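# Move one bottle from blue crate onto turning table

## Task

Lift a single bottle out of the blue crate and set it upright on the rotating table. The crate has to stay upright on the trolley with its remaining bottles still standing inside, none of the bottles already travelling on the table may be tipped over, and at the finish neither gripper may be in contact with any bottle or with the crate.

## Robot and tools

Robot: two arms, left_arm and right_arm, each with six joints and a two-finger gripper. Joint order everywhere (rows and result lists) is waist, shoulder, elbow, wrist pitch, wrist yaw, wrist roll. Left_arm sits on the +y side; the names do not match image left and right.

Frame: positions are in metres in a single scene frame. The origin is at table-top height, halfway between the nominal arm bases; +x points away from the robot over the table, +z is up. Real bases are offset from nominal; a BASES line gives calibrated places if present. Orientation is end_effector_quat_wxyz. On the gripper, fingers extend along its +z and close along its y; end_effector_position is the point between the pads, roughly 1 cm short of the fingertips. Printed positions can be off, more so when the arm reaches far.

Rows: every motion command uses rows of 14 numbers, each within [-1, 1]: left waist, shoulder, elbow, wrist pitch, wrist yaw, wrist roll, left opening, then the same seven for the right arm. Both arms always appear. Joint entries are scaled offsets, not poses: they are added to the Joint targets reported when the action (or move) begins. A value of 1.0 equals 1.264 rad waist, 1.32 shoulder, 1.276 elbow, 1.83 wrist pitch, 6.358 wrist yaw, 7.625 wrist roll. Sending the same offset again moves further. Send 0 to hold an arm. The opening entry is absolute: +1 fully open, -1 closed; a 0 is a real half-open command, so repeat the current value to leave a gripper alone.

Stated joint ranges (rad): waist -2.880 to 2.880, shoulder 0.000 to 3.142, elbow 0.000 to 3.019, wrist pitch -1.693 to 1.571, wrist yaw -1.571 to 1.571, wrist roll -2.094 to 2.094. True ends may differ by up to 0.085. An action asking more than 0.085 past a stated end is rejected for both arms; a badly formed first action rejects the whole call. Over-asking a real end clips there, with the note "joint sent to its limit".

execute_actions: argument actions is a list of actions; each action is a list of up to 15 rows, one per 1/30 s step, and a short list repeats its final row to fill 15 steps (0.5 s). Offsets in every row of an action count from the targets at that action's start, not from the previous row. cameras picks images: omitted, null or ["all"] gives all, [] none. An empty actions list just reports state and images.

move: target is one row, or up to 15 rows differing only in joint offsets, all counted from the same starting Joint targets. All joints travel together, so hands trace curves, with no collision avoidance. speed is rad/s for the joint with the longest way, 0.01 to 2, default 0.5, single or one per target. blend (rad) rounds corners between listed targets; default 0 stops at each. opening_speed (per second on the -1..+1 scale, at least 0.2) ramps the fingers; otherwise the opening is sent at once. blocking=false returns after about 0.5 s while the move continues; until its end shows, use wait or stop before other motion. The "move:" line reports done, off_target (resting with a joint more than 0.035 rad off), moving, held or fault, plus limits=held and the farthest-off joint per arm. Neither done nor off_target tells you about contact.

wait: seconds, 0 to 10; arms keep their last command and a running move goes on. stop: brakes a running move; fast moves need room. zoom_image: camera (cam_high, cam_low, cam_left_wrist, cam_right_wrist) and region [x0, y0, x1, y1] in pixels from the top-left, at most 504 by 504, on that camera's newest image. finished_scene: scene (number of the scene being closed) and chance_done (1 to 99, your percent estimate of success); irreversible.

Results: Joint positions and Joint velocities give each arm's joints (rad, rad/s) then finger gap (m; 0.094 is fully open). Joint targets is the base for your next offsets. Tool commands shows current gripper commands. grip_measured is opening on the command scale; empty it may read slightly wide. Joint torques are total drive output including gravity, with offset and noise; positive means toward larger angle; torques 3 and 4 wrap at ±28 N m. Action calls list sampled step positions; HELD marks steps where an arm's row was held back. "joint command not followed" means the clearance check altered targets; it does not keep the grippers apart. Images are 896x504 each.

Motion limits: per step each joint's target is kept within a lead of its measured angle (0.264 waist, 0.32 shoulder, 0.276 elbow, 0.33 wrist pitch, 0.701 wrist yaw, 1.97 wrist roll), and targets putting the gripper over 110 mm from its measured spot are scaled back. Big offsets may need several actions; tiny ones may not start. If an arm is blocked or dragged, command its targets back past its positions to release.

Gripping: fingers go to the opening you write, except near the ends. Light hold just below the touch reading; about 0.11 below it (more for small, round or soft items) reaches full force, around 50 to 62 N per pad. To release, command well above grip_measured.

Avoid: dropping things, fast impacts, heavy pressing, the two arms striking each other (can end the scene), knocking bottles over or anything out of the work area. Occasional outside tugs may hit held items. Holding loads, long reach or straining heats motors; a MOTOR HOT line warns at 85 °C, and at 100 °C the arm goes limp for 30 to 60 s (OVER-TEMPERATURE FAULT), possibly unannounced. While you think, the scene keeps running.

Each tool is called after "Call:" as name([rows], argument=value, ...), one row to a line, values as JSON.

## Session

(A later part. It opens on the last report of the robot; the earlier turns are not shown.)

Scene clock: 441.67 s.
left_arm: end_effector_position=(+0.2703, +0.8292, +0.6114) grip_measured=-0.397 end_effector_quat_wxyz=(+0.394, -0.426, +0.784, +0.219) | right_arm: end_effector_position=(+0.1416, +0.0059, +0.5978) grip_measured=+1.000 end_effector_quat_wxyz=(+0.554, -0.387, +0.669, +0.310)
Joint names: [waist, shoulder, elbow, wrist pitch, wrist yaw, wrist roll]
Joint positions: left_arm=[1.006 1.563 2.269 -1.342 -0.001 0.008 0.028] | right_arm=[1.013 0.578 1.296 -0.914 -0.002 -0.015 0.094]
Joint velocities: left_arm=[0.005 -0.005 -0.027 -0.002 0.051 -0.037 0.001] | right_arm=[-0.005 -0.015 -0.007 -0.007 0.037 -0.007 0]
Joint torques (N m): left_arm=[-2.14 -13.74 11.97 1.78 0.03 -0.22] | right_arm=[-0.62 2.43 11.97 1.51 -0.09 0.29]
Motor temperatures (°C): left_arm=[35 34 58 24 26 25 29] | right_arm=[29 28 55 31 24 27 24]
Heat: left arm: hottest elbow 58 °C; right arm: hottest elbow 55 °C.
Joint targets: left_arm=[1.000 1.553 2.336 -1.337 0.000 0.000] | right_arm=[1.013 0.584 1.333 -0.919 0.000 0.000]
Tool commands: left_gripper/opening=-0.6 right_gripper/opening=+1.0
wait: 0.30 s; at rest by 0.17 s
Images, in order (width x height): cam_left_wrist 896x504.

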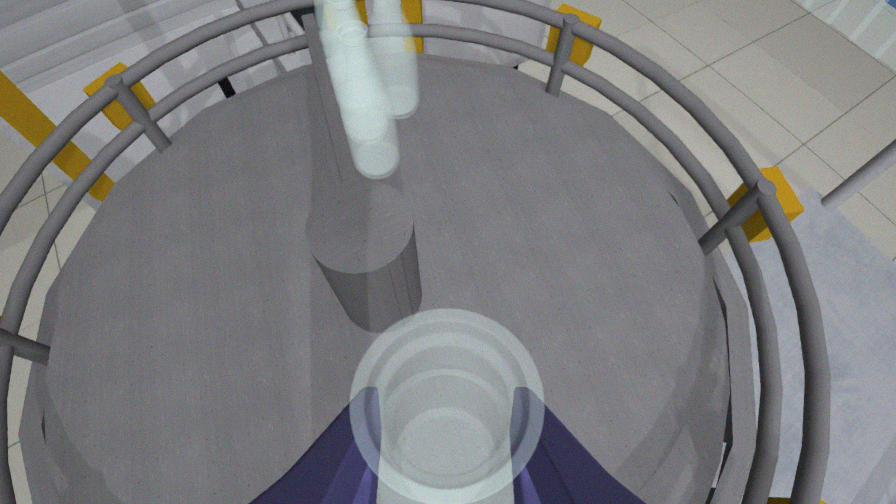

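Call:
wait(seconds=0.1, cameras=["cam_left_wrist"])

Call:
zoom_image(camera="cam_left_wrist", region=[500, 140, 680, 300])

Call:
wait(seconds=0.1, cameras=["cam_left_wrist"])

Call:
zoom_image(camera="cam_left_wrist", region=[500, 140, 680, 300])

Call:
wait(seconds=0.1, cameras=["cam_left_wrist"])

Call:
zoom_image(camera="cam_left_wrist", region=[500, 140, 680, 300])

Scene clock: 473.83 s.
left_arm: end_effector_position=(+0.2703, +0.8292, +0.6114) grip_measured=-0.397 end_effector_quat_wxyz=(+0.394, -0.426, +0.784, +0.219) | right_arm: end_effector_position=(+0.1416, +0.0059, +0.5978) grip_measured=+1.000 end_effector_quat_wxyz=(+0.554, -0.387, +0.669, +0.310)
Joint names: [waist, shoulder, elbow, wrist pitch, wrist yaw, wrist roll]
Joint positions: left_arm=[1.006 1.563 2.269 -1.342 -0.001 0.008 0.028] | right_arm=[1.013 0.578 1.296 -0.914 -0.002 -0.015 0.094]
Joint velocities: left_arm=[0.005 0.005 -0.032 -0.002 -0.037 -0.051 0] | right_arm=[-0.015 0.005 -0.007 -0.002 -0.007 0.007 0]
Joint torques (N m): left_arm=[-2.55 -13.74 11.93 2.03 0.07 -0.19] | right_arm=[-0.62 2.43 11.97 1.52 -0.09 0.29]
Motor temperatures (°C): left_arm=[35 34 58 24 26 25 29] | right_arm=[29 28 55 31 24 27 24]
Heat: left arm: hottest elbow 58 °C; right arm: hottest elbow 55 °C.
Joint targets: left_arm=[1.000 1.553 2.336 -1.337 0.000 0.000] | right_arm=[1.013 0.584 1.333 -0.919 0.000 0.000]
Tool commands: left_gripper/opening=-0.6 right_gripper/opening=+1.0
wait: 0.10 s; at rest from the start
Images, in order (width x height): cam_left_wrist 896x504.

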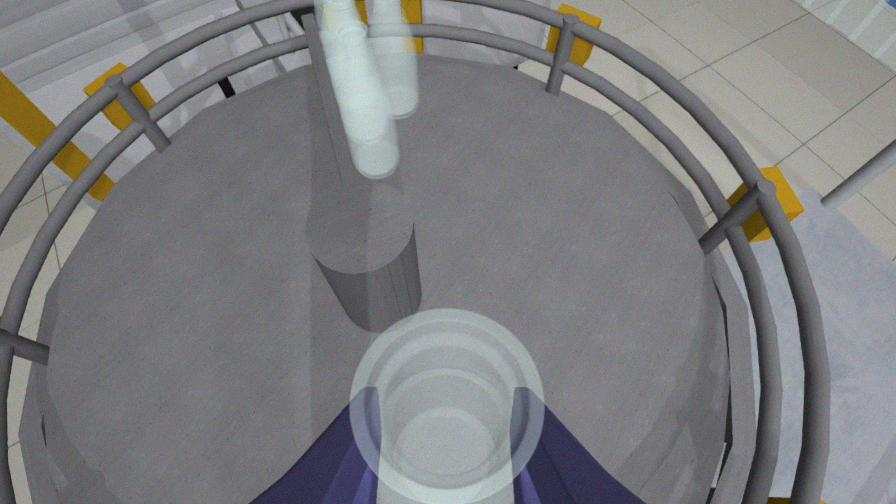

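Scaled by 2.800 from the camera's 896x504 image, which has a finer 1280x720 frame.

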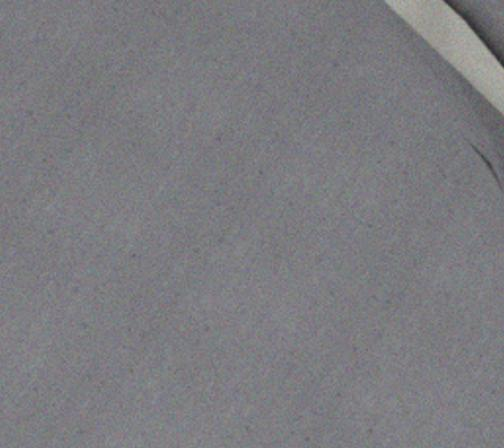

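Scene clock: 473.93 s.
left_arm: end_effector_position=(+0.2703, +0.8292, +0.6114) grip_measured=-0.397 end_effector_quat_wxyz=(+0.394, -0.426, +0.784, +0.219) | right_arm: end_effector_position=(+0.1416, +0.0059, +0.5978) grip_measured=+1.000 end_effector_quat_wxyz=(+0.554, -0.387, +0.669, +0.310)
Joint names: [waist, shoulder, elbow, wrist pitch, wrist yaw, wrist roll]
Joint positions: left_arm=[1.006 1.563 2.269 -1.342 -0.001 0.008 0.028] | right_arm=[1.013 0.578 1.296 -0.914 -0.002 -0.015 0.094]
Joint velocities: left_arm=[-0.005 -0.005 -0.012 0.002 -0.022 0.066 0] | right_arm=[-0.024 -0.005 -0.002 0.017 -0.037 -0.007 0]
Joint torques (N m): left_arm=[-2.08 -13.8 12.04 1.94 0.09 -0.22] | right_arm=[-0.56 2.55 11.97 1.5 -0.09 0.29]
Motor temperatures (°C): left_arm=[35 34 58 24 26 25 29] | right_arm=[29 28 55 31 24 27 24]
Heat: left arm: hottest elbow 58 °C; right arm: hottest elbow 55 °C.
Joint targets: left_arm=[1.000 1.553 2.336 -1.337 0.000 0.000] | right_arm=[1.013 0.584 1.333 -0.919 0.000 0.000]
Tool commands: left_gripper/opening=-0.6 right_gripper/opening=+1.0
wait: 0.10 s; no rest
Images, in order (width x height): cam_left_wrist 896x504.

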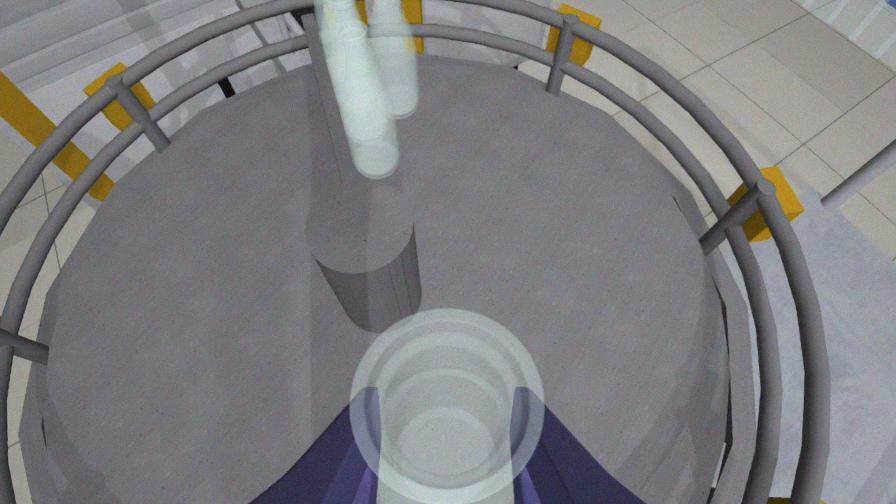

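Scaled by 2.800 from the camera's 896x504 image, which has a finer 1280x720 frame.

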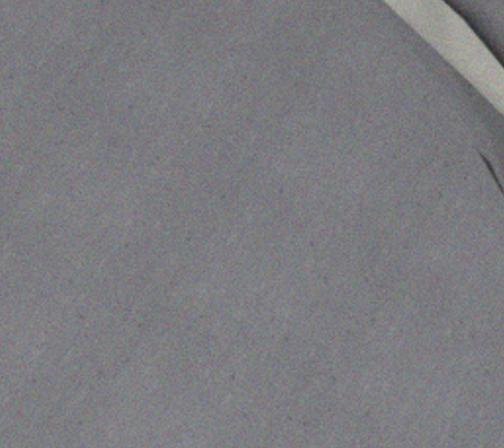

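Scene clock: 474.03 s.
left_arm: end_effector_position=(+0.2703, +0.8292, +0.6114) grip_measured=-0.397 end_effector_quat_wxyz=(+0.394, -0.426, +0.784, +0.219) | right_arm: end_effector_position=(+0.1416, +0.0059, +0.5978) grip_measured=+1.000 end_effector_quat_wxyz=(+0.554, -0.387, +0.669, +0.310)
Joint names: [waist, shoulder, elbow, wrist pitch, wrist yaw, wrist roll]
Joint positions: left_arm=[1.006 1.563 2.269 -1.342 -0.001 0.008 0.028] | right_arm=[1.013 0.578 1.296 -0.914 -0.002 -0.015 0.094]
Joint velocities: left_arm=[-0.015 -0.005 0.002 0.012 0.022 0.007 0] | right_arm=[-0.005 0.015 0.012 -0.002 0.022 0.051 0]
Joint torques (N m): left_arm=[-2.37 -14.1 11.89 1.88 0.03 -0.22] | right_arm=[-0.62 2.49 11.96 1.51 -0.09 0.29]
Motor temperatures (°C): left_arm=[35 34 58 24 26 25 29] | right_arm=[29 28 55 31 24 27 24]
Heat: left arm: hottest elbow 58 °C; right arm: hottest elbow 55 °C.
Joint targets: left_arm=[1.000 1.553 2.336 -1.337 0.000 0.000] | right_arm=[1.013 0.584 1.333 -0.919 0.000 0.000]
Tool commands: left_gripper/opening=-0.6 right_gripper/opening=+1.0
wait: 0.10 s; no rest
Images, in order (width x height): cam_left_wrist 896x504.

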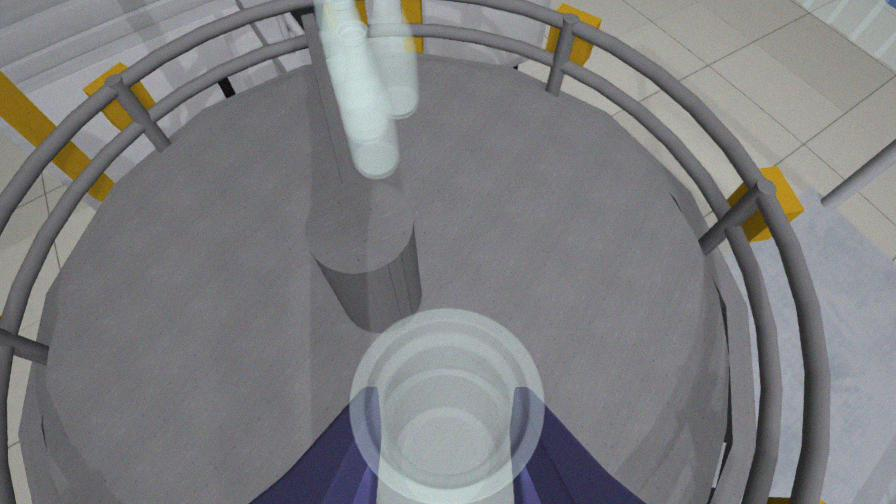

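Scaled by 2.800 from the camera's 896x504 image, which has a finer 1280x720 frame.

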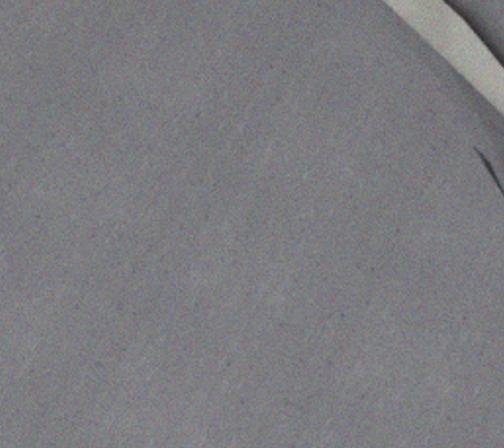

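Call:
move(target=[-0.1266, 0.2871, 0.1834, 0.0891, 0, 0, -0.6, 0, 0, 0, 0, 0, 0, 1.0], speed=0.4, cameras=["cam_left_wrist", "cam_right_wrist"])

Call:
zoom_image(camera="cam_right_wrist", region=[200, 0, 500, 200])

Scene clock: 511.33 s.
left_arm: end_effector_position=(+0.4647, +0.9008, +0.4998) grip_measured=-0.397 end_effector_quat_wxyz=(+0.401, -0.361, +0.823, +0.180) | right_arm: end_effector_position=(+0.1416, +0.0059, +0.5978) grip_measured=+1.000 end_effector_quat_wxyz=(+0.554, -0.387, +0.669, +0.310)
Joint names: [waist, shoulder, elbow, wrist pitch, wrist yaw, wrist roll]
Joint positions: left_arm=[0.838 1.962 2.501 -1.2 -0.001 0.008 0.028] | right_arm=[1.013 0.578 1.296 -0.914 -0.002 -0.015 0.094]
Joint velocities: left_arm=[-0.015 -0.005 0.007 0.012 -0.007 -0.022 -0.001] | right_arm=[0.005 -0.005 -0.002 -0.012 0.007 -0.022 0]
Joint torques (N m): left_arm=[-1.67 -21.6 12.88 2.84 0.02 -0.2] | right_arm=[-0.56 2.43 11.97 1.52 -0.09 0.29]
Motor temperatures (°C): left_arm=[35 34 59 24 26 25 29] | right_arm=[29 28 56 31 24 27 24]
Heat: left arm: hottest elbow 59 °C; right arm: hottest elbow 56 °C.
Joint targets: left_arm=[0.840 1.932 2.570 -1.174 0.000 0.000] | right_arm=[1.013 0.584 1.333 -0.919 0.000 0.000]
move: off_target (left_arm, right_arm); left_arm: the elbow is farthest, 0.069 rad from its target; right_arm: the elbow is farthest, 0.037 rad from its target
Images, in order (width x height): cam_left_wrist 896x504, cam_right_wrist 896x504.

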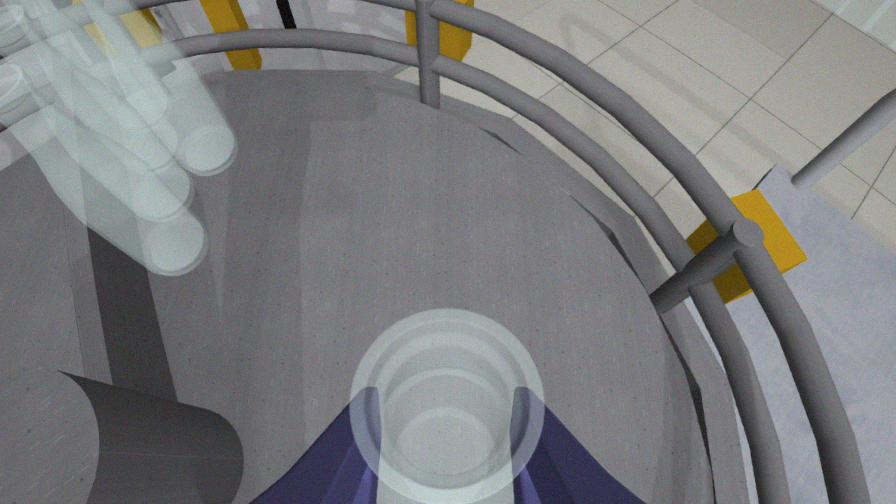

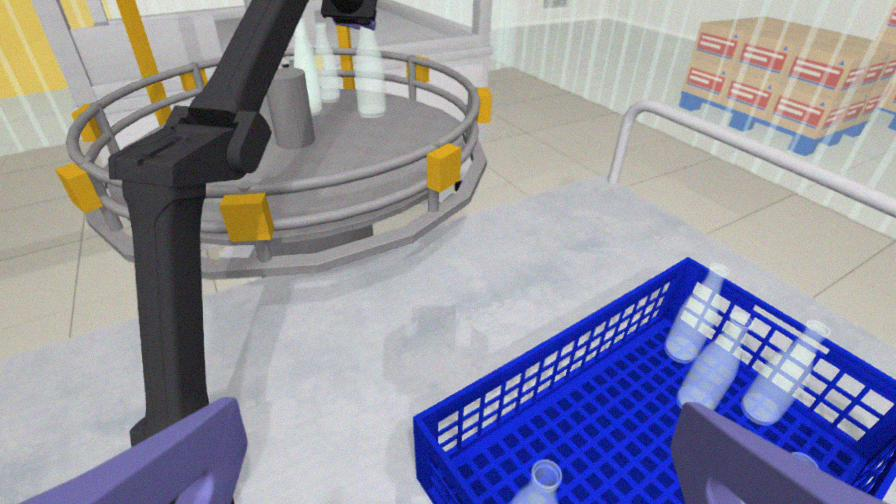

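Scaled by 1.680 from the camera's 896x504 image, which has a finer 1280x720 frame.

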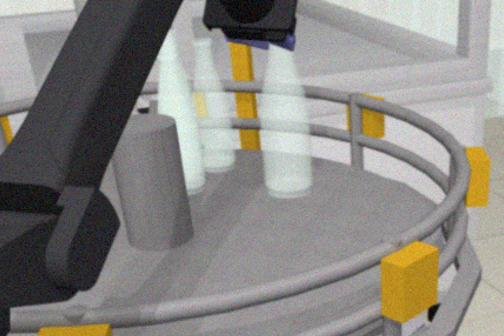

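Call:
zoom_image(camera="cam_left_wrist", region=[306, 284, 586, 504])

Call:
zoom_image(camera="cam_right_wrist", region=[280, 0, 440, 140])

Scaled by 1.800 from the camera's 896x504 image, which has a finer 1280x720 frame.

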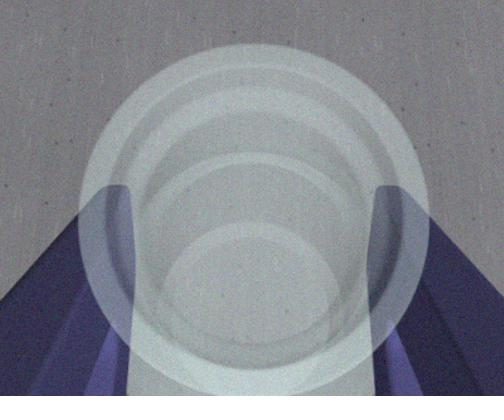

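Scaled by 3.150 from the camera's 896x504 image, which has a finer 1280x720 frame.

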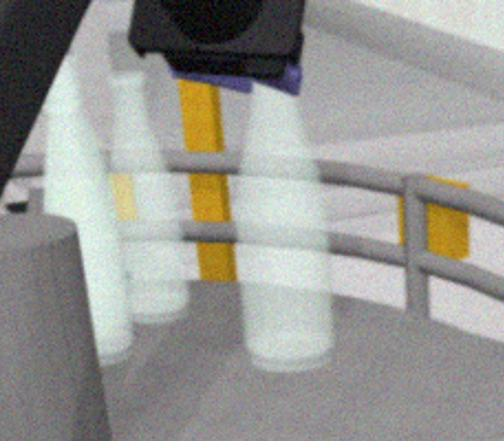

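Call:
zoom_image(camera="cam_left_wrist", region=[376, 384, 516, 504])

Call:
zoom_image(camera="cam_left_wrist", region=[0, 340, 260, 504])

Call:
zoom_image(camera="cam_left_wrist", region=[620, 180, 820, 330])

Scaled by 3.600 from the camera's 896x504 image, which has a finer 1280x720 frame.

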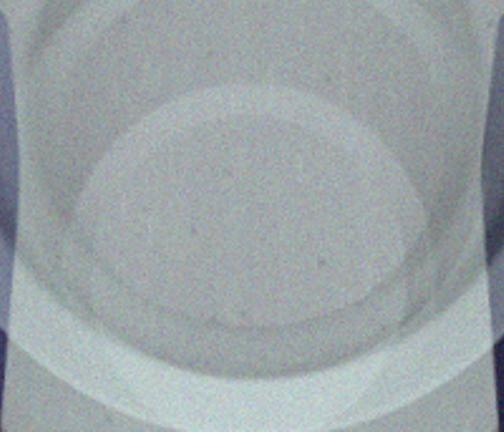

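Scaled by 1.938 from the camera's 896x504 image, which has a finer 1280x720 frame.

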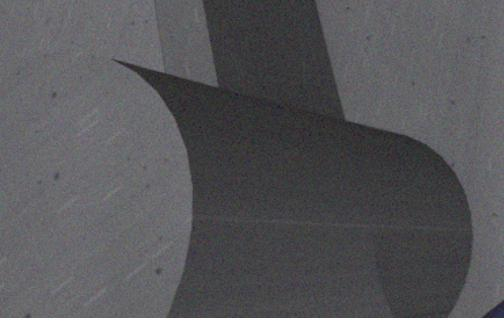

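Scaled by 2.520 from the camera's 896x504 image, which has a finer 1280x720 frame.

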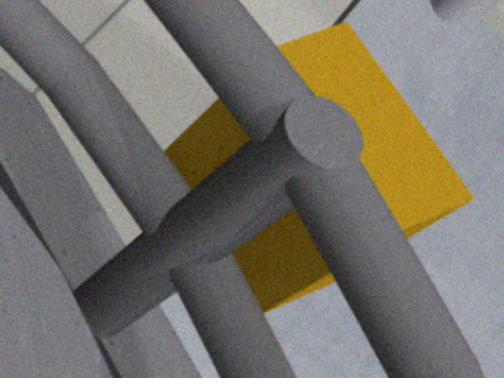

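Call:
move(target=[0, -0.1159, -0.3879, 0.1891, 0, 0, -0.6, 0, 0, 0, 0, 0, 0, 1.0], speed=0.35, cameras=["cam_left_wrist", "cam_right_wrist"])

Call:
zoom_image(camera="cam_right_wrist", region=[280, 20, 460, 160])

Scene clock: 550.23 s.
left_arm: end_effector_position=(+0.4668, +0.9031, +0.4230) grip_measured=-0.397 end_effector_quat_wxyz=(+0.415, -0.358, +0.815, +0.187) | right_arm: end_effector_position=(+0.1416, +0.0059, +0.5978) grip_measured=+1.000 end_effector_quat_wxyz=(+0.554, -0.387, +0.669, +0.310)
Joint names: [waist, shoulder, elbow, wrist pitch, wrist yaw, wrist roll]
Joint positions: left_arm=[0.838 1.825 2.055 -0.856 -0.001 0.008 0.028] | right_arm=[1.013 0.578 1.296 -0.914 -0.002 -0.015 0.094]
Joint velocities: left_arm=[-0.005 -0.005 -0.002 0.027 -0.007 -0.037 0.001] | right_arm=[-0.005 -0.005 0.002 0.012 -0.022 -0.081 0]
Joint torques (N m): left_arm=[-1.38 -22.3 10.22 3.07 0.04 -0.21] | right_arm=[-0.56 2.49 11.96 1.52 -0.09 0.29]
Motor temperatures (°C): left_arm=[35 40 66 24 25 25 30] | right_arm=[28 28 56 30 24 27 24]
Heat: left arm: hottest elbow 66 °C; right arm: hottest elbow 56 °C.
Joint targets: left_arm=[0.840 1.779 2.075 -0.828 0.000 0.000] | right_arm=[1.013 0.584 1.333 -0.919 0.000 0.000]
move: off_target (left_arm, right_arm); left_arm: the shoulder is farthest, 0.046 rad from its target; right_arm: the elbow is farthest, 0.037 rad from its target
Images, in order (width x height): cam_left_wrist 896x504, cam_right_wrist 896x504.

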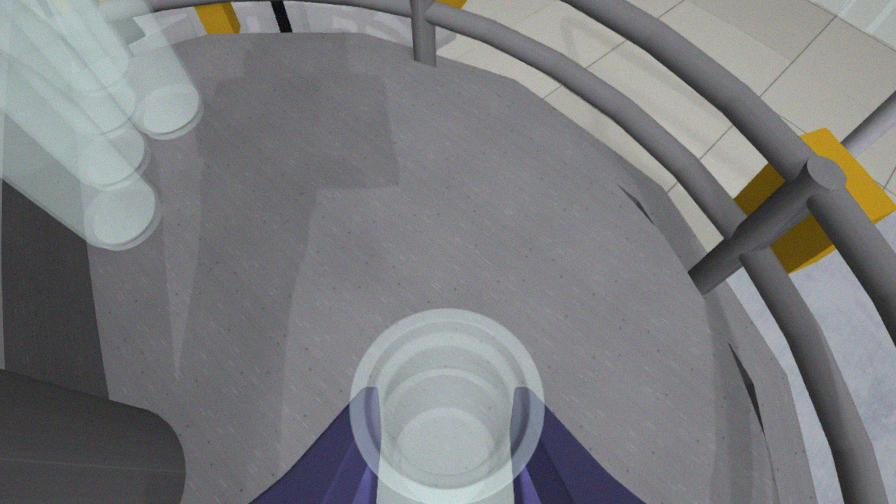

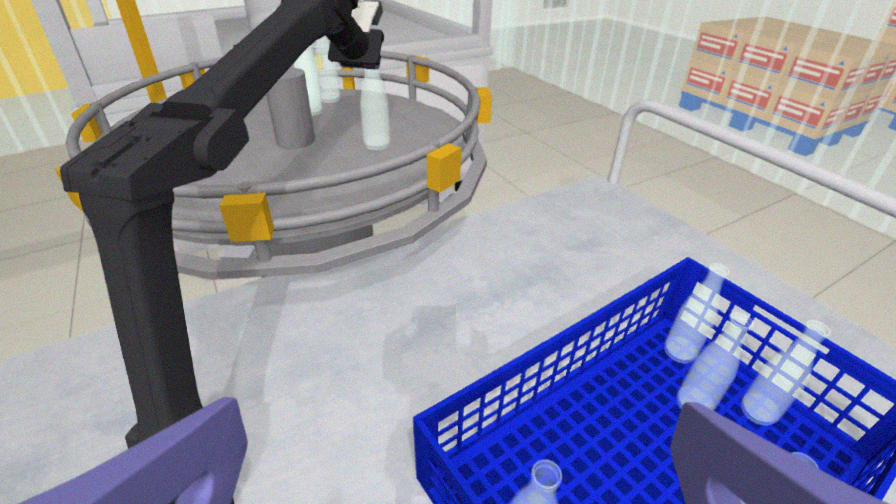

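Scaled by 2.800 from the camera's 896x504 image, which has a finer 1280x720 frame.

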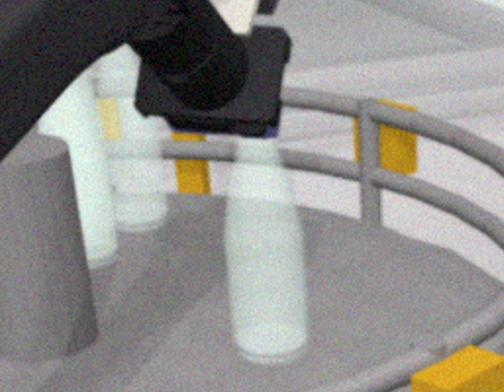

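Call:
move(target=[0, -0.00455, -0.0272, 0.0157, 0, 0, -0.6, 0, 0, 0, 0, 0, 0, 1.0], speed=0.035, cameras=["cam_right_wrist"])

Call:
zoom_image(camera="cam_right_wrist", region=[280, 20, 460, 160])

Scene clock: 575.70 s.
left_arm: end_effector_position=(+0.4667, +0.9029, +0.4191) grip_measured=-0.397 end_effector_quat_wxyz=(+0.419, -0.357, +0.813, +0.189) | right_arm: end_effector_position=(+0.1416, +0.0059, +0.5978) grip_measured=+1.000 end_effector_quat_wxyz=(+0.554, -0.387, +0.669, +0.310)
Joint names: [waist, shoulder, elbow, wrist pitch, wrist yaw, wrist roll]
Joint positions: left_arm=[0.838 1.815 2.024 -0.824 -0.001 0.008 0.028] | right_arm=[1.013 0.578 1.296 -0.914 -0.002 -0.015 0.094]
Joint velocities: left_arm=[0.005 -0.015 -0.012 0.012 -0.066 -0.037 -0.001] | right_arm=[0.015 0.005 -0.002 -0.007 -0.022 -0.007 0]
Joint torques (N m): left_arm=[-1.32 -21.89 9.99 2.8 0.04 -0.21] | right_arm=[-0.62 2.49 11.97 1.52 -0.09 0.29]
Motor temperatures (°C): left_arm=[35 37 61 24 25 25 30] | right_arm=[28 28 56 30 24 27 23]
Heat: left arm: hottest elbow 61 °C; right arm: hottest elbow 56 °C.
Joint targets: left_arm=[0.840 1.773 2.040 -0.799 0.000 0.000] | right_arm=[1.013 0.584 1.333 -0.919 0.000 0.000]
move: off_target (left_arm, right_arm); left_arm: the shoulder is farthest, 0.042 rad from its target; right_arm: the elbow is farthest, 0.037 rad from its target
Images, in order (width x height): cam_right_wrist 896x504.

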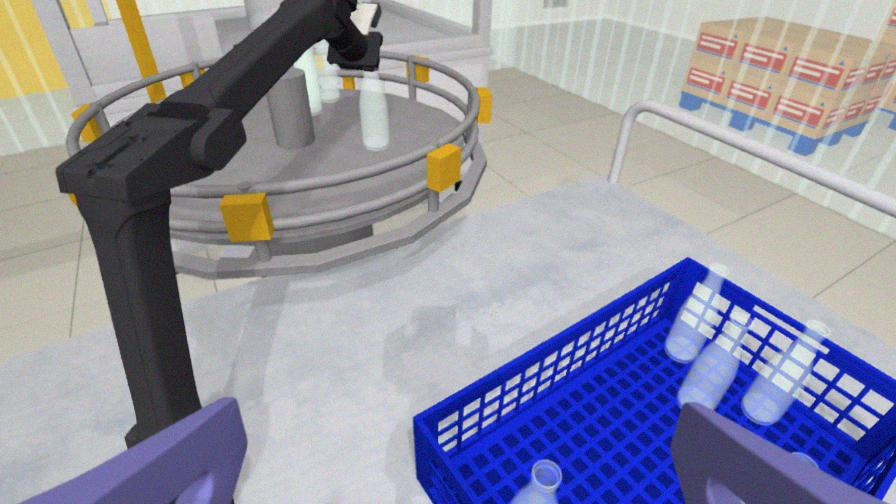

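Scaled by 2.800 from the camera's 896x504 image, which has a finer 1280x720 frame.

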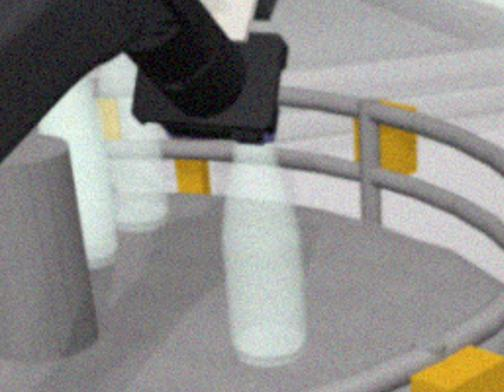

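Call:
move(target=[0, -0.01136, -0.03997, 0.01148, 0, 0, -0.6, 0, 0, 0, 0, 0, 0, 1.0], speed=0.05, cameras=["cam_left_wrist", "cam_right_wrist"])

Call:
zoom_image(camera="cam_right_wrist", region=[280, 20, 460, 160])

Scene clock: 588.83 s.
left_arm: end_effector_position=(+0.4627, +0.8986, +0.4184) grip_measured=-0.397 end_effector_quat_wxyz=(+0.424, -0.356, +0.811, +0.191) | right_arm: end_effector_position=(+0.1416, +0.0059, +0.5978) grip_measured=+1.000 end_effector_quat_wxyz=(+0.554, -0.387, +0.669, +0.310)
Joint names: [waist, shoulder, elbow, wrist pitch, wrist yaw, wrist roll]
Joint positions: left_arm=[0.838 1.789 1.981 -0.795 -0.001 0.008 0.028] | right_arm=[1.013 0.578 1.296 -0.914 -0.002 -0.015 0.094]
Joint velocities: left_arm=[-0.015 -0.005 -0.037 0.002 0.037 -0.007 0] | right_arm=[-0.015 -0.005 0.002 -0.002 -0.007 0.007 0]
Joint torques (N m): left_arm=[-1.49 -20.42 9.37 2.45 0.02 -0.2] | right_arm=[-0.56 2.49 11.97 1.51 -0.1 0.29]
Motor temperatures (°C): left_arm=[35 37 60 24 25 25 30] | right_arm=[28 27 56 30 24 27 23]
Heat: left arm: hottest elbow 60 °C; right arm: hottest elbow 56 °C.
Joint targets: left_arm=[0.840 1.758 1.989 -0.778 0.000 0.000] | right_arm=[1.013 0.584 1.333 -0.919 0.000 0.000]
move: off_target (right_arm); right_arm: the elbow is farthest, 0.037 rad from its target
Images, in order (width x height): cam_left_wrist 896x504, cam_right_wrist 896x504.

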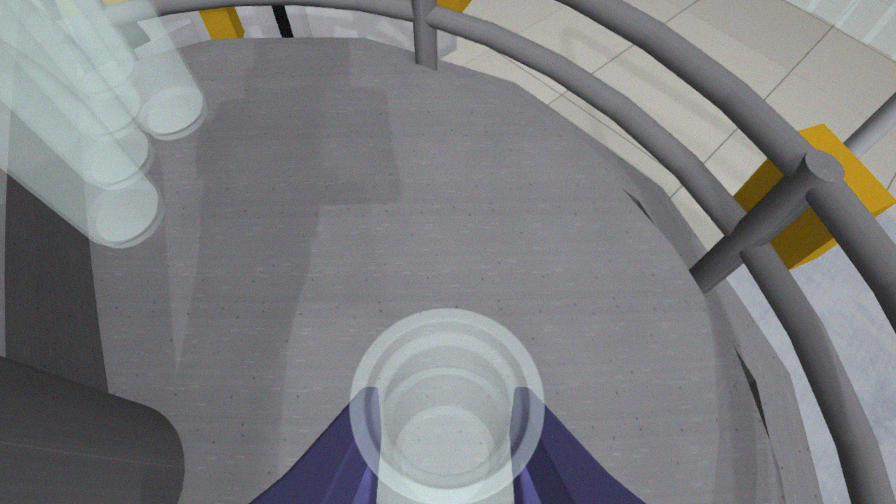

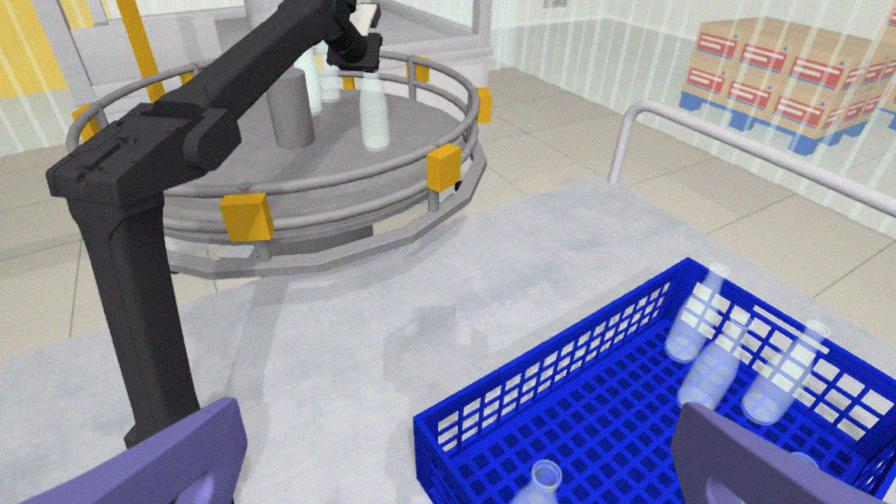

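Scaled by 2.800 from the camera's 896x504 image, which has a finer 1280x720 frame.

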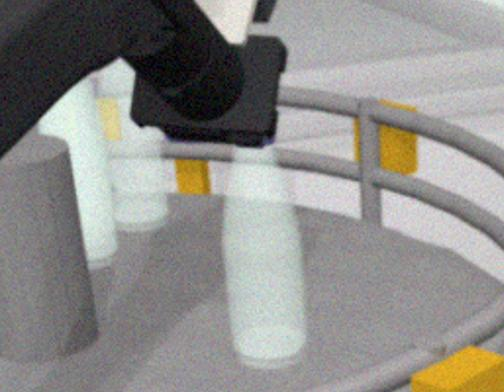

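Call:
move(target=[0, -0.0053, 0, -0.024, 0, 0, -0.6, 0, 0, 0, 0, 0, 0, 1.0], speed=0.08, cameras=["cam_left_wrist", "cam_right_wrist"])

Call:
zoom_image(camera="cam_right_wrist", region=[280, 20, 460, 160])

Scene clock: 612.17 s.
left_arm: end_effector_position=(+0.4593, +0.8948, +0.4179) grip_measured=-0.397 end_effector_quat_wxyz=(+0.417, -0.357, +0.814, +0.188) | right_arm: end_effector_position=(+0.1416, +0.0059, +0.5978) grip_measured=+1.000 end_effector_quat_wxyz=(+0.554, -0.387, +0.669, +0.310)
Joint names: [waist, shoulder, elbow, wrist pitch, wrist yaw, wrist roll]
Joint positions: left_arm=[0.838 1.783 1.98 -0.817 -0.001 0.008 0.028] | right_arm=[1.013 0.578 1.296 -0.914 -0.002 -0.015 0.094]
Joint velocities: left_arm=[-0.015 -0.024 -0.017 -0.007 -0.022 -0.022 -0.001] | right_arm=[-0.005 -0.015 0.007 -0.002 -0.095 0.037 0]
Joint torques (N m): left_arm=[-1.03 -20.42 9.55 1.5 0.02 -0.18] | right_arm=[-0.62 2.49 11.96 1.51 -0.09 0.29]
Motor temperatures (°C): left_arm=[35 41 59 24 25 25 30] | right_arm=[28 27 57 30 24 26 23]
Heat: left arm: hottest elbow 59 °C; right arm: hottest elbow 57 °C.
Joint targets: left_arm=[0.840 1.751 1.989 -0.822 0.000 0.000] | right_arm=[1.013 0.584 1.333 -0.919 0.000 0.000]
move: off_target (right_arm); right_arm: the elbow is farthest, 0.037 rad from its target
Images, in order (width x height): cam_left_wrist 896x504, cam_right_wrist 896x504.

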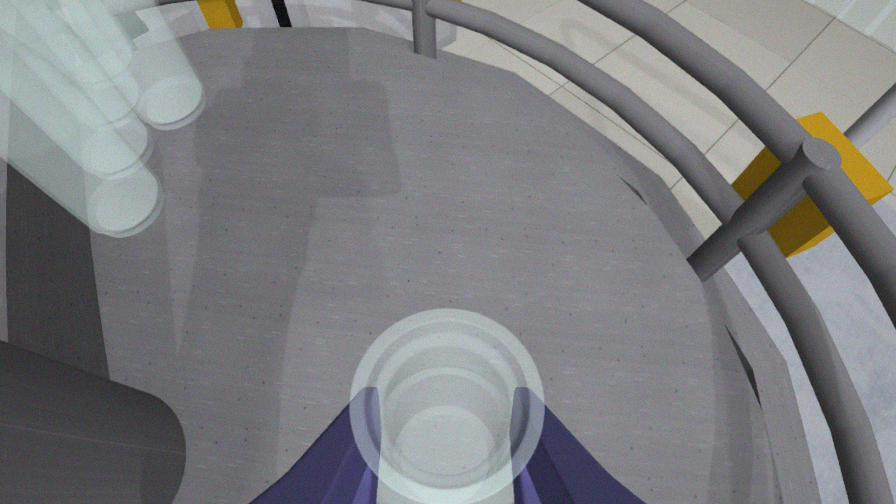

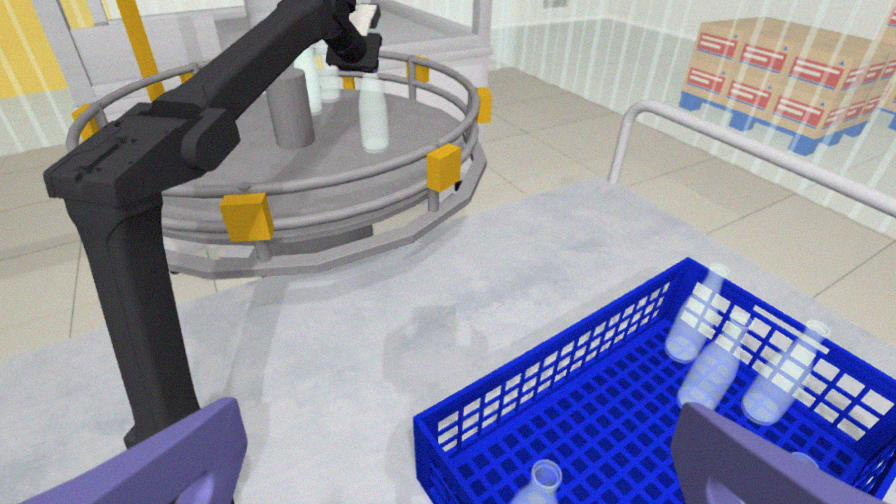

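Scaled by 2.800 from the camera's 896x504 image, which has a finer 1280x720 frame.

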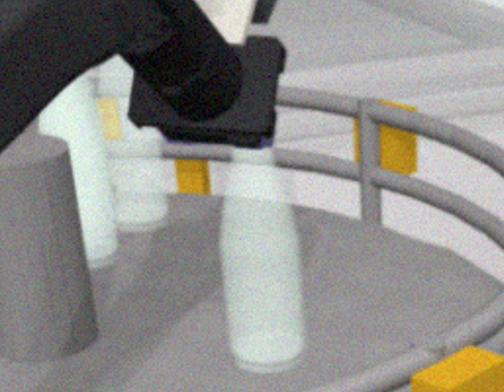

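Call:
move(target=[0, 0, -0.0086, 0, 0, 0, -0.6, 0, 0, 0, 0, 0, 0, 1.0], speed=0.05, cameras=["cam_right_wrist"])

Call:
zoom_image(camera="cam_right_wrist", region=[320, 90, 420, 170])

Scene clock: 625.67 s.
left_arm: end_effector_position=(+0.4581, +0.8934, +0.4178) grip_measured=-0.397 end_effector_quat_wxyz=(+0.417, -0.358, +0.814, +0.188) | right_arm: end_effector_position=(+0.1416, +0.0059, +0.5978) grip_measured=+1.000 end_effector_quat_wxyz=(+0.554, -0.387, +0.669, +0.310)
Joint names: [waist, shoulder, elbow, wrist pitch, wrist yaw, wrist roll]
Joint positions: left_arm=[0.838 1.778 1.973 -0.817 -0.001 0.008 0.028] | right_arm=[1.013 0.578 1.296 -0.914 -0.002 -0.015 0.094]
Joint velocities: left_arm=[0.005 -0.005 0.012 -0.002 -0.037 -0.081 0] | right_arm=[-0.015 -0.005 0.012 0.022 0.051 -0.037 0]
Joint torques (N m): left_arm=[-1.9 -19.55 9.24 1.4 0.02 -0.21] | right_arm=[-0.62 2.49 11.96 1.51 -0.09 0.29]
Motor temperatures (°C): left_arm=[34 39 59 24 25 25 30] | right_arm=[28 27 57 30 24 26 23]
Heat: left arm: hottest elbow 59 °C; right arm: hottest elbow 57 °C.
Joint targets: left_arm=[0.840 1.751 1.978 -0.822 0.000 0.000] | right_arm=[1.013 0.584 1.333 -0.919 0.000 0.000]
move: off_target (right_arm); right_arm: the elbow is farthest, 0.037 rad from its target
Images, in order (width x height): cam_right_wrist 896x504.

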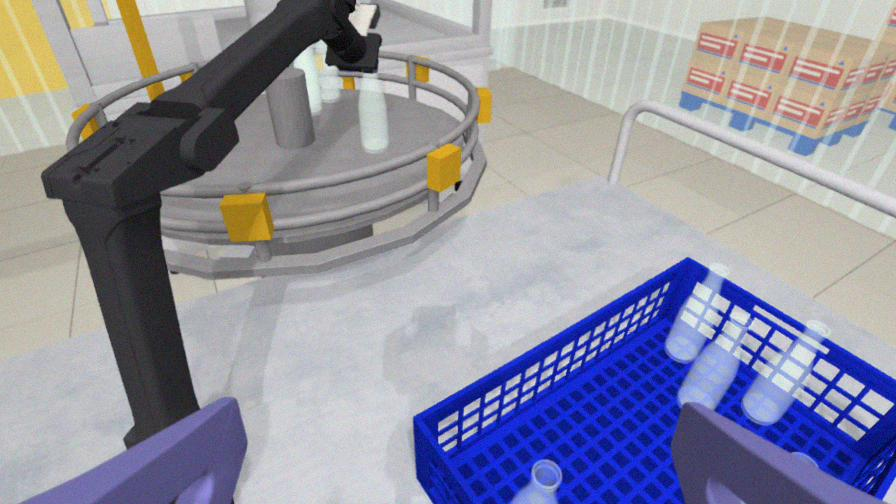

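Scaled by 5.040 from the camera's 896x504 image, which has a finer 1280x720 frame.

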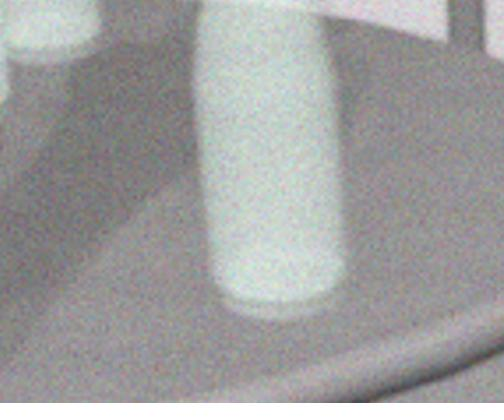

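Call:
execute_actions([
  [[0, 0, 0, 0, 0, 0, 1.0, 0, 0, 0, 0, 0, 0, 1.0]],
], cameras=["cam_left_wrist"])

Call:
move(target=[0, -0.19, 0, -0.1257, 0, 0, 1.0, 0, 0, 0, 0, 0, 0, 1.0], speed=0.45, cameras=["cam_left_wrist", "cam_right_wrist"])

Scene clock: 636.57 s.
left_arm: end_effector_position=(+0.4567, +0.8919, +0.4230) grip_measured=+0.998 end_effector_quat_wxyz=(+0.420, -0.357, +0.813, +0.189) | right_arm: end_effector_position=(+0.1416, +0.0059, +0.5978) grip_measured=+1.000 end_effector_quat_wxyz=(+0.554, -0.387, +0.669, +0.310)
Joint names: [waist, shoulder, elbow, wrist pitch, wrist yaw, wrist roll]
Joint positions: left_arm=[0.838 1.771 1.973 -0.817 -0.001 0.008 0.094] | right_arm=[1.013 0.578 1.296 -0.914 -0.002 -0.015 0.094]
Joint velocities: left_arm=[0.005 -0.015 -0.002 -0.007 -0.007 -0.022 0] | right_arm=[-0.015 -0.005 0.007 -0.007 -0.022 -0.037 0]
Joint torques (N m): left_arm=[-2.08 -19.43 9.17 1.54 0.01 -0.16] | right_arm=[-0.56 2.43 11.96 1.52 -0.09 0.29]
Motor temperatures (°C): left_arm=[34 38 58 24 25 25 30] | right_arm=[28 27 57 30 24 26 23]
Heat: left arm: hottest elbow 58 °C; right arm: hottest elbow 57 °C.
Joint targets: left_arm=[0.840 1.751 1.978 -0.822 0.000 0.000] | right_arm=[1.013 0.584 1.333 -0.919 0.000 0.000]
Step readings (joint positions of left_arm | right_arm):
0: [0.838 1.778 1.973 -0.817 -0.001 0.008] | [1.013 0.578 1.296 -0.914 -0.002 -0.015]
1: [0.838 1.778 1.973 -0.817 -0.001 0.008] | [1.013 0.578 1.296 -0.914 -0.002 -0.015]
2: [0.838 1.778 1.973 -0.817 -0.001 0.008] | [1.013 0.578 1.296 -0.914 -0.002 -0.015]
4: [0.838 1.777 1.973 -0.817 -0.001 0.008] | [1.013 0.578 1.296 -0.914 -0.002 -0.015]
8: [0.838 1.773 1.973 -0.817 -0.001 0.008] | [1.013 0.578 1.296 -0.914 -0.002 -0.015]
15: [0.838 1.771 1.973 -0.817 -0.001 0.008] | [1.013 0.578 1.296 -0.914 -0.002 -0.015]
Images, in order (width x height): cam_left_wrist 896x504.

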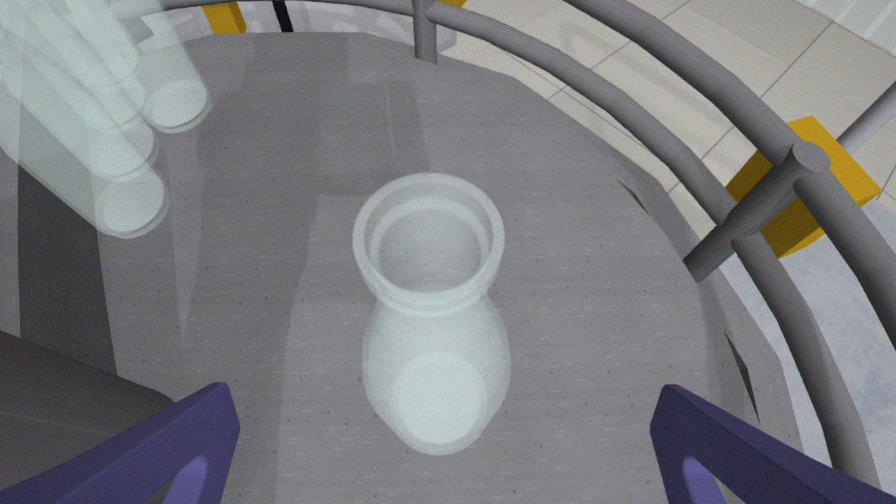

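Scene clock: 638.07 s.
left_arm: end_effector_position=(+0.3705, +0.7966, +0.5462) grip_measured=+0.998 end_effector_quat_wxyz=(+0.430, -0.354, +0.807, +0.194) | right_arm: end_effector_position=(+0.1416, +0.0059, +0.5978) grip_measured=+1.000 end_effector_quat_wxyz=(+0.554, -0.387, +0.669, +0.310)
Joint names: [waist, shoulder, elbow, wrist pitch, wrist yaw, wrist roll]
Joint positions: left_arm=[0.838 1.501 1.962 -1.048 -0.001 0.008 0.094] | right_arm=[1.013 0.578 1.296 -0.914 -0.002 -0.015 0.094]
Joint velocities: left_arm=[0.005 -0.015 -0.007 -0.002 0.066 -0.051 0.001] | right_arm=[-0.005 0.005 0.007 -0.007 0.066 0.007 0]
Joint torques (N m): left_arm=[-1.55 -13.92 9.31 1.57 0.02 -0.21] | right_arm=[-0.67 2.49 11.96 1.52 -0.09 0.29]
Motor temperatures (°C): left_arm=[34 38 58 24 25 25 30] | right_arm=[28 27 57 30 24 26 23]
Heat: left arm: hottest elbow 58 °C; right arm: hottest elbow 57 °C.
Joint targets: left_arm=[0.840 1.500 1.978 -1.052 0.000 0.000] | right_arm=[1.013 0.584 1.333 -0.919 0.000 0.000]
move: off_target (right_arm); right_arm: the elbow is farthest, 0.037 rad from its target
Images, in order (width x height): cam_left_wrist 896x504, cam_right_wrist 896x504.

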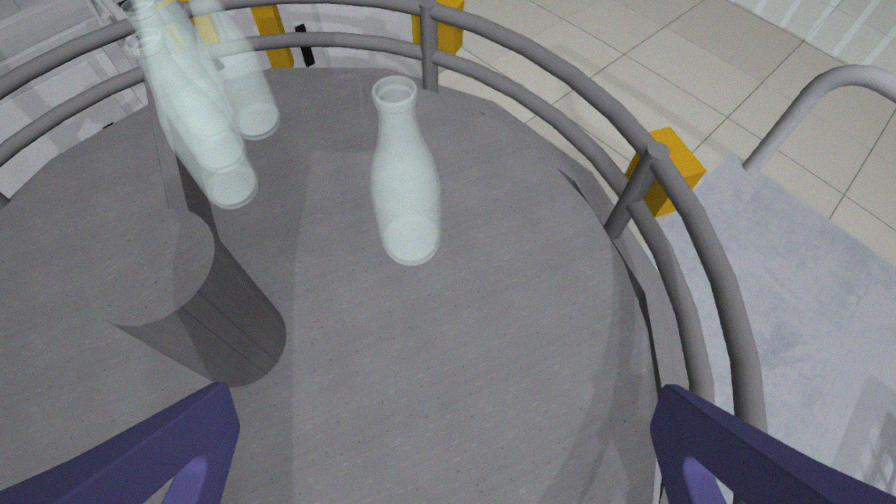

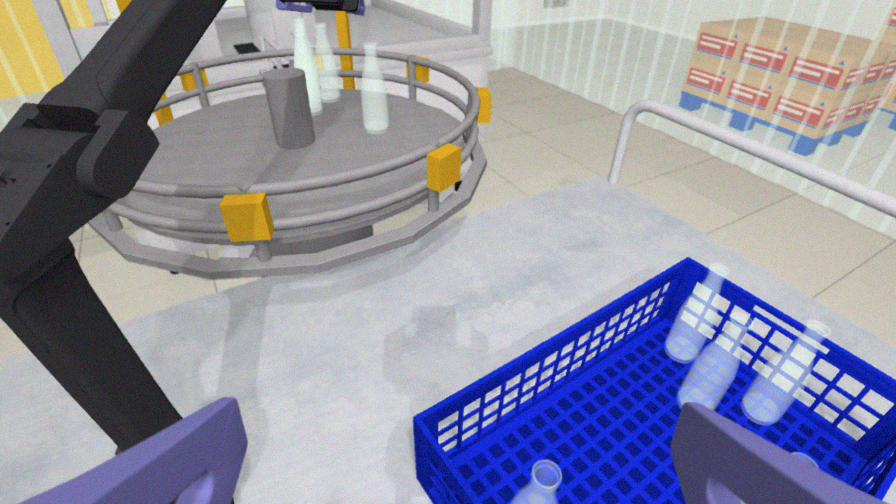

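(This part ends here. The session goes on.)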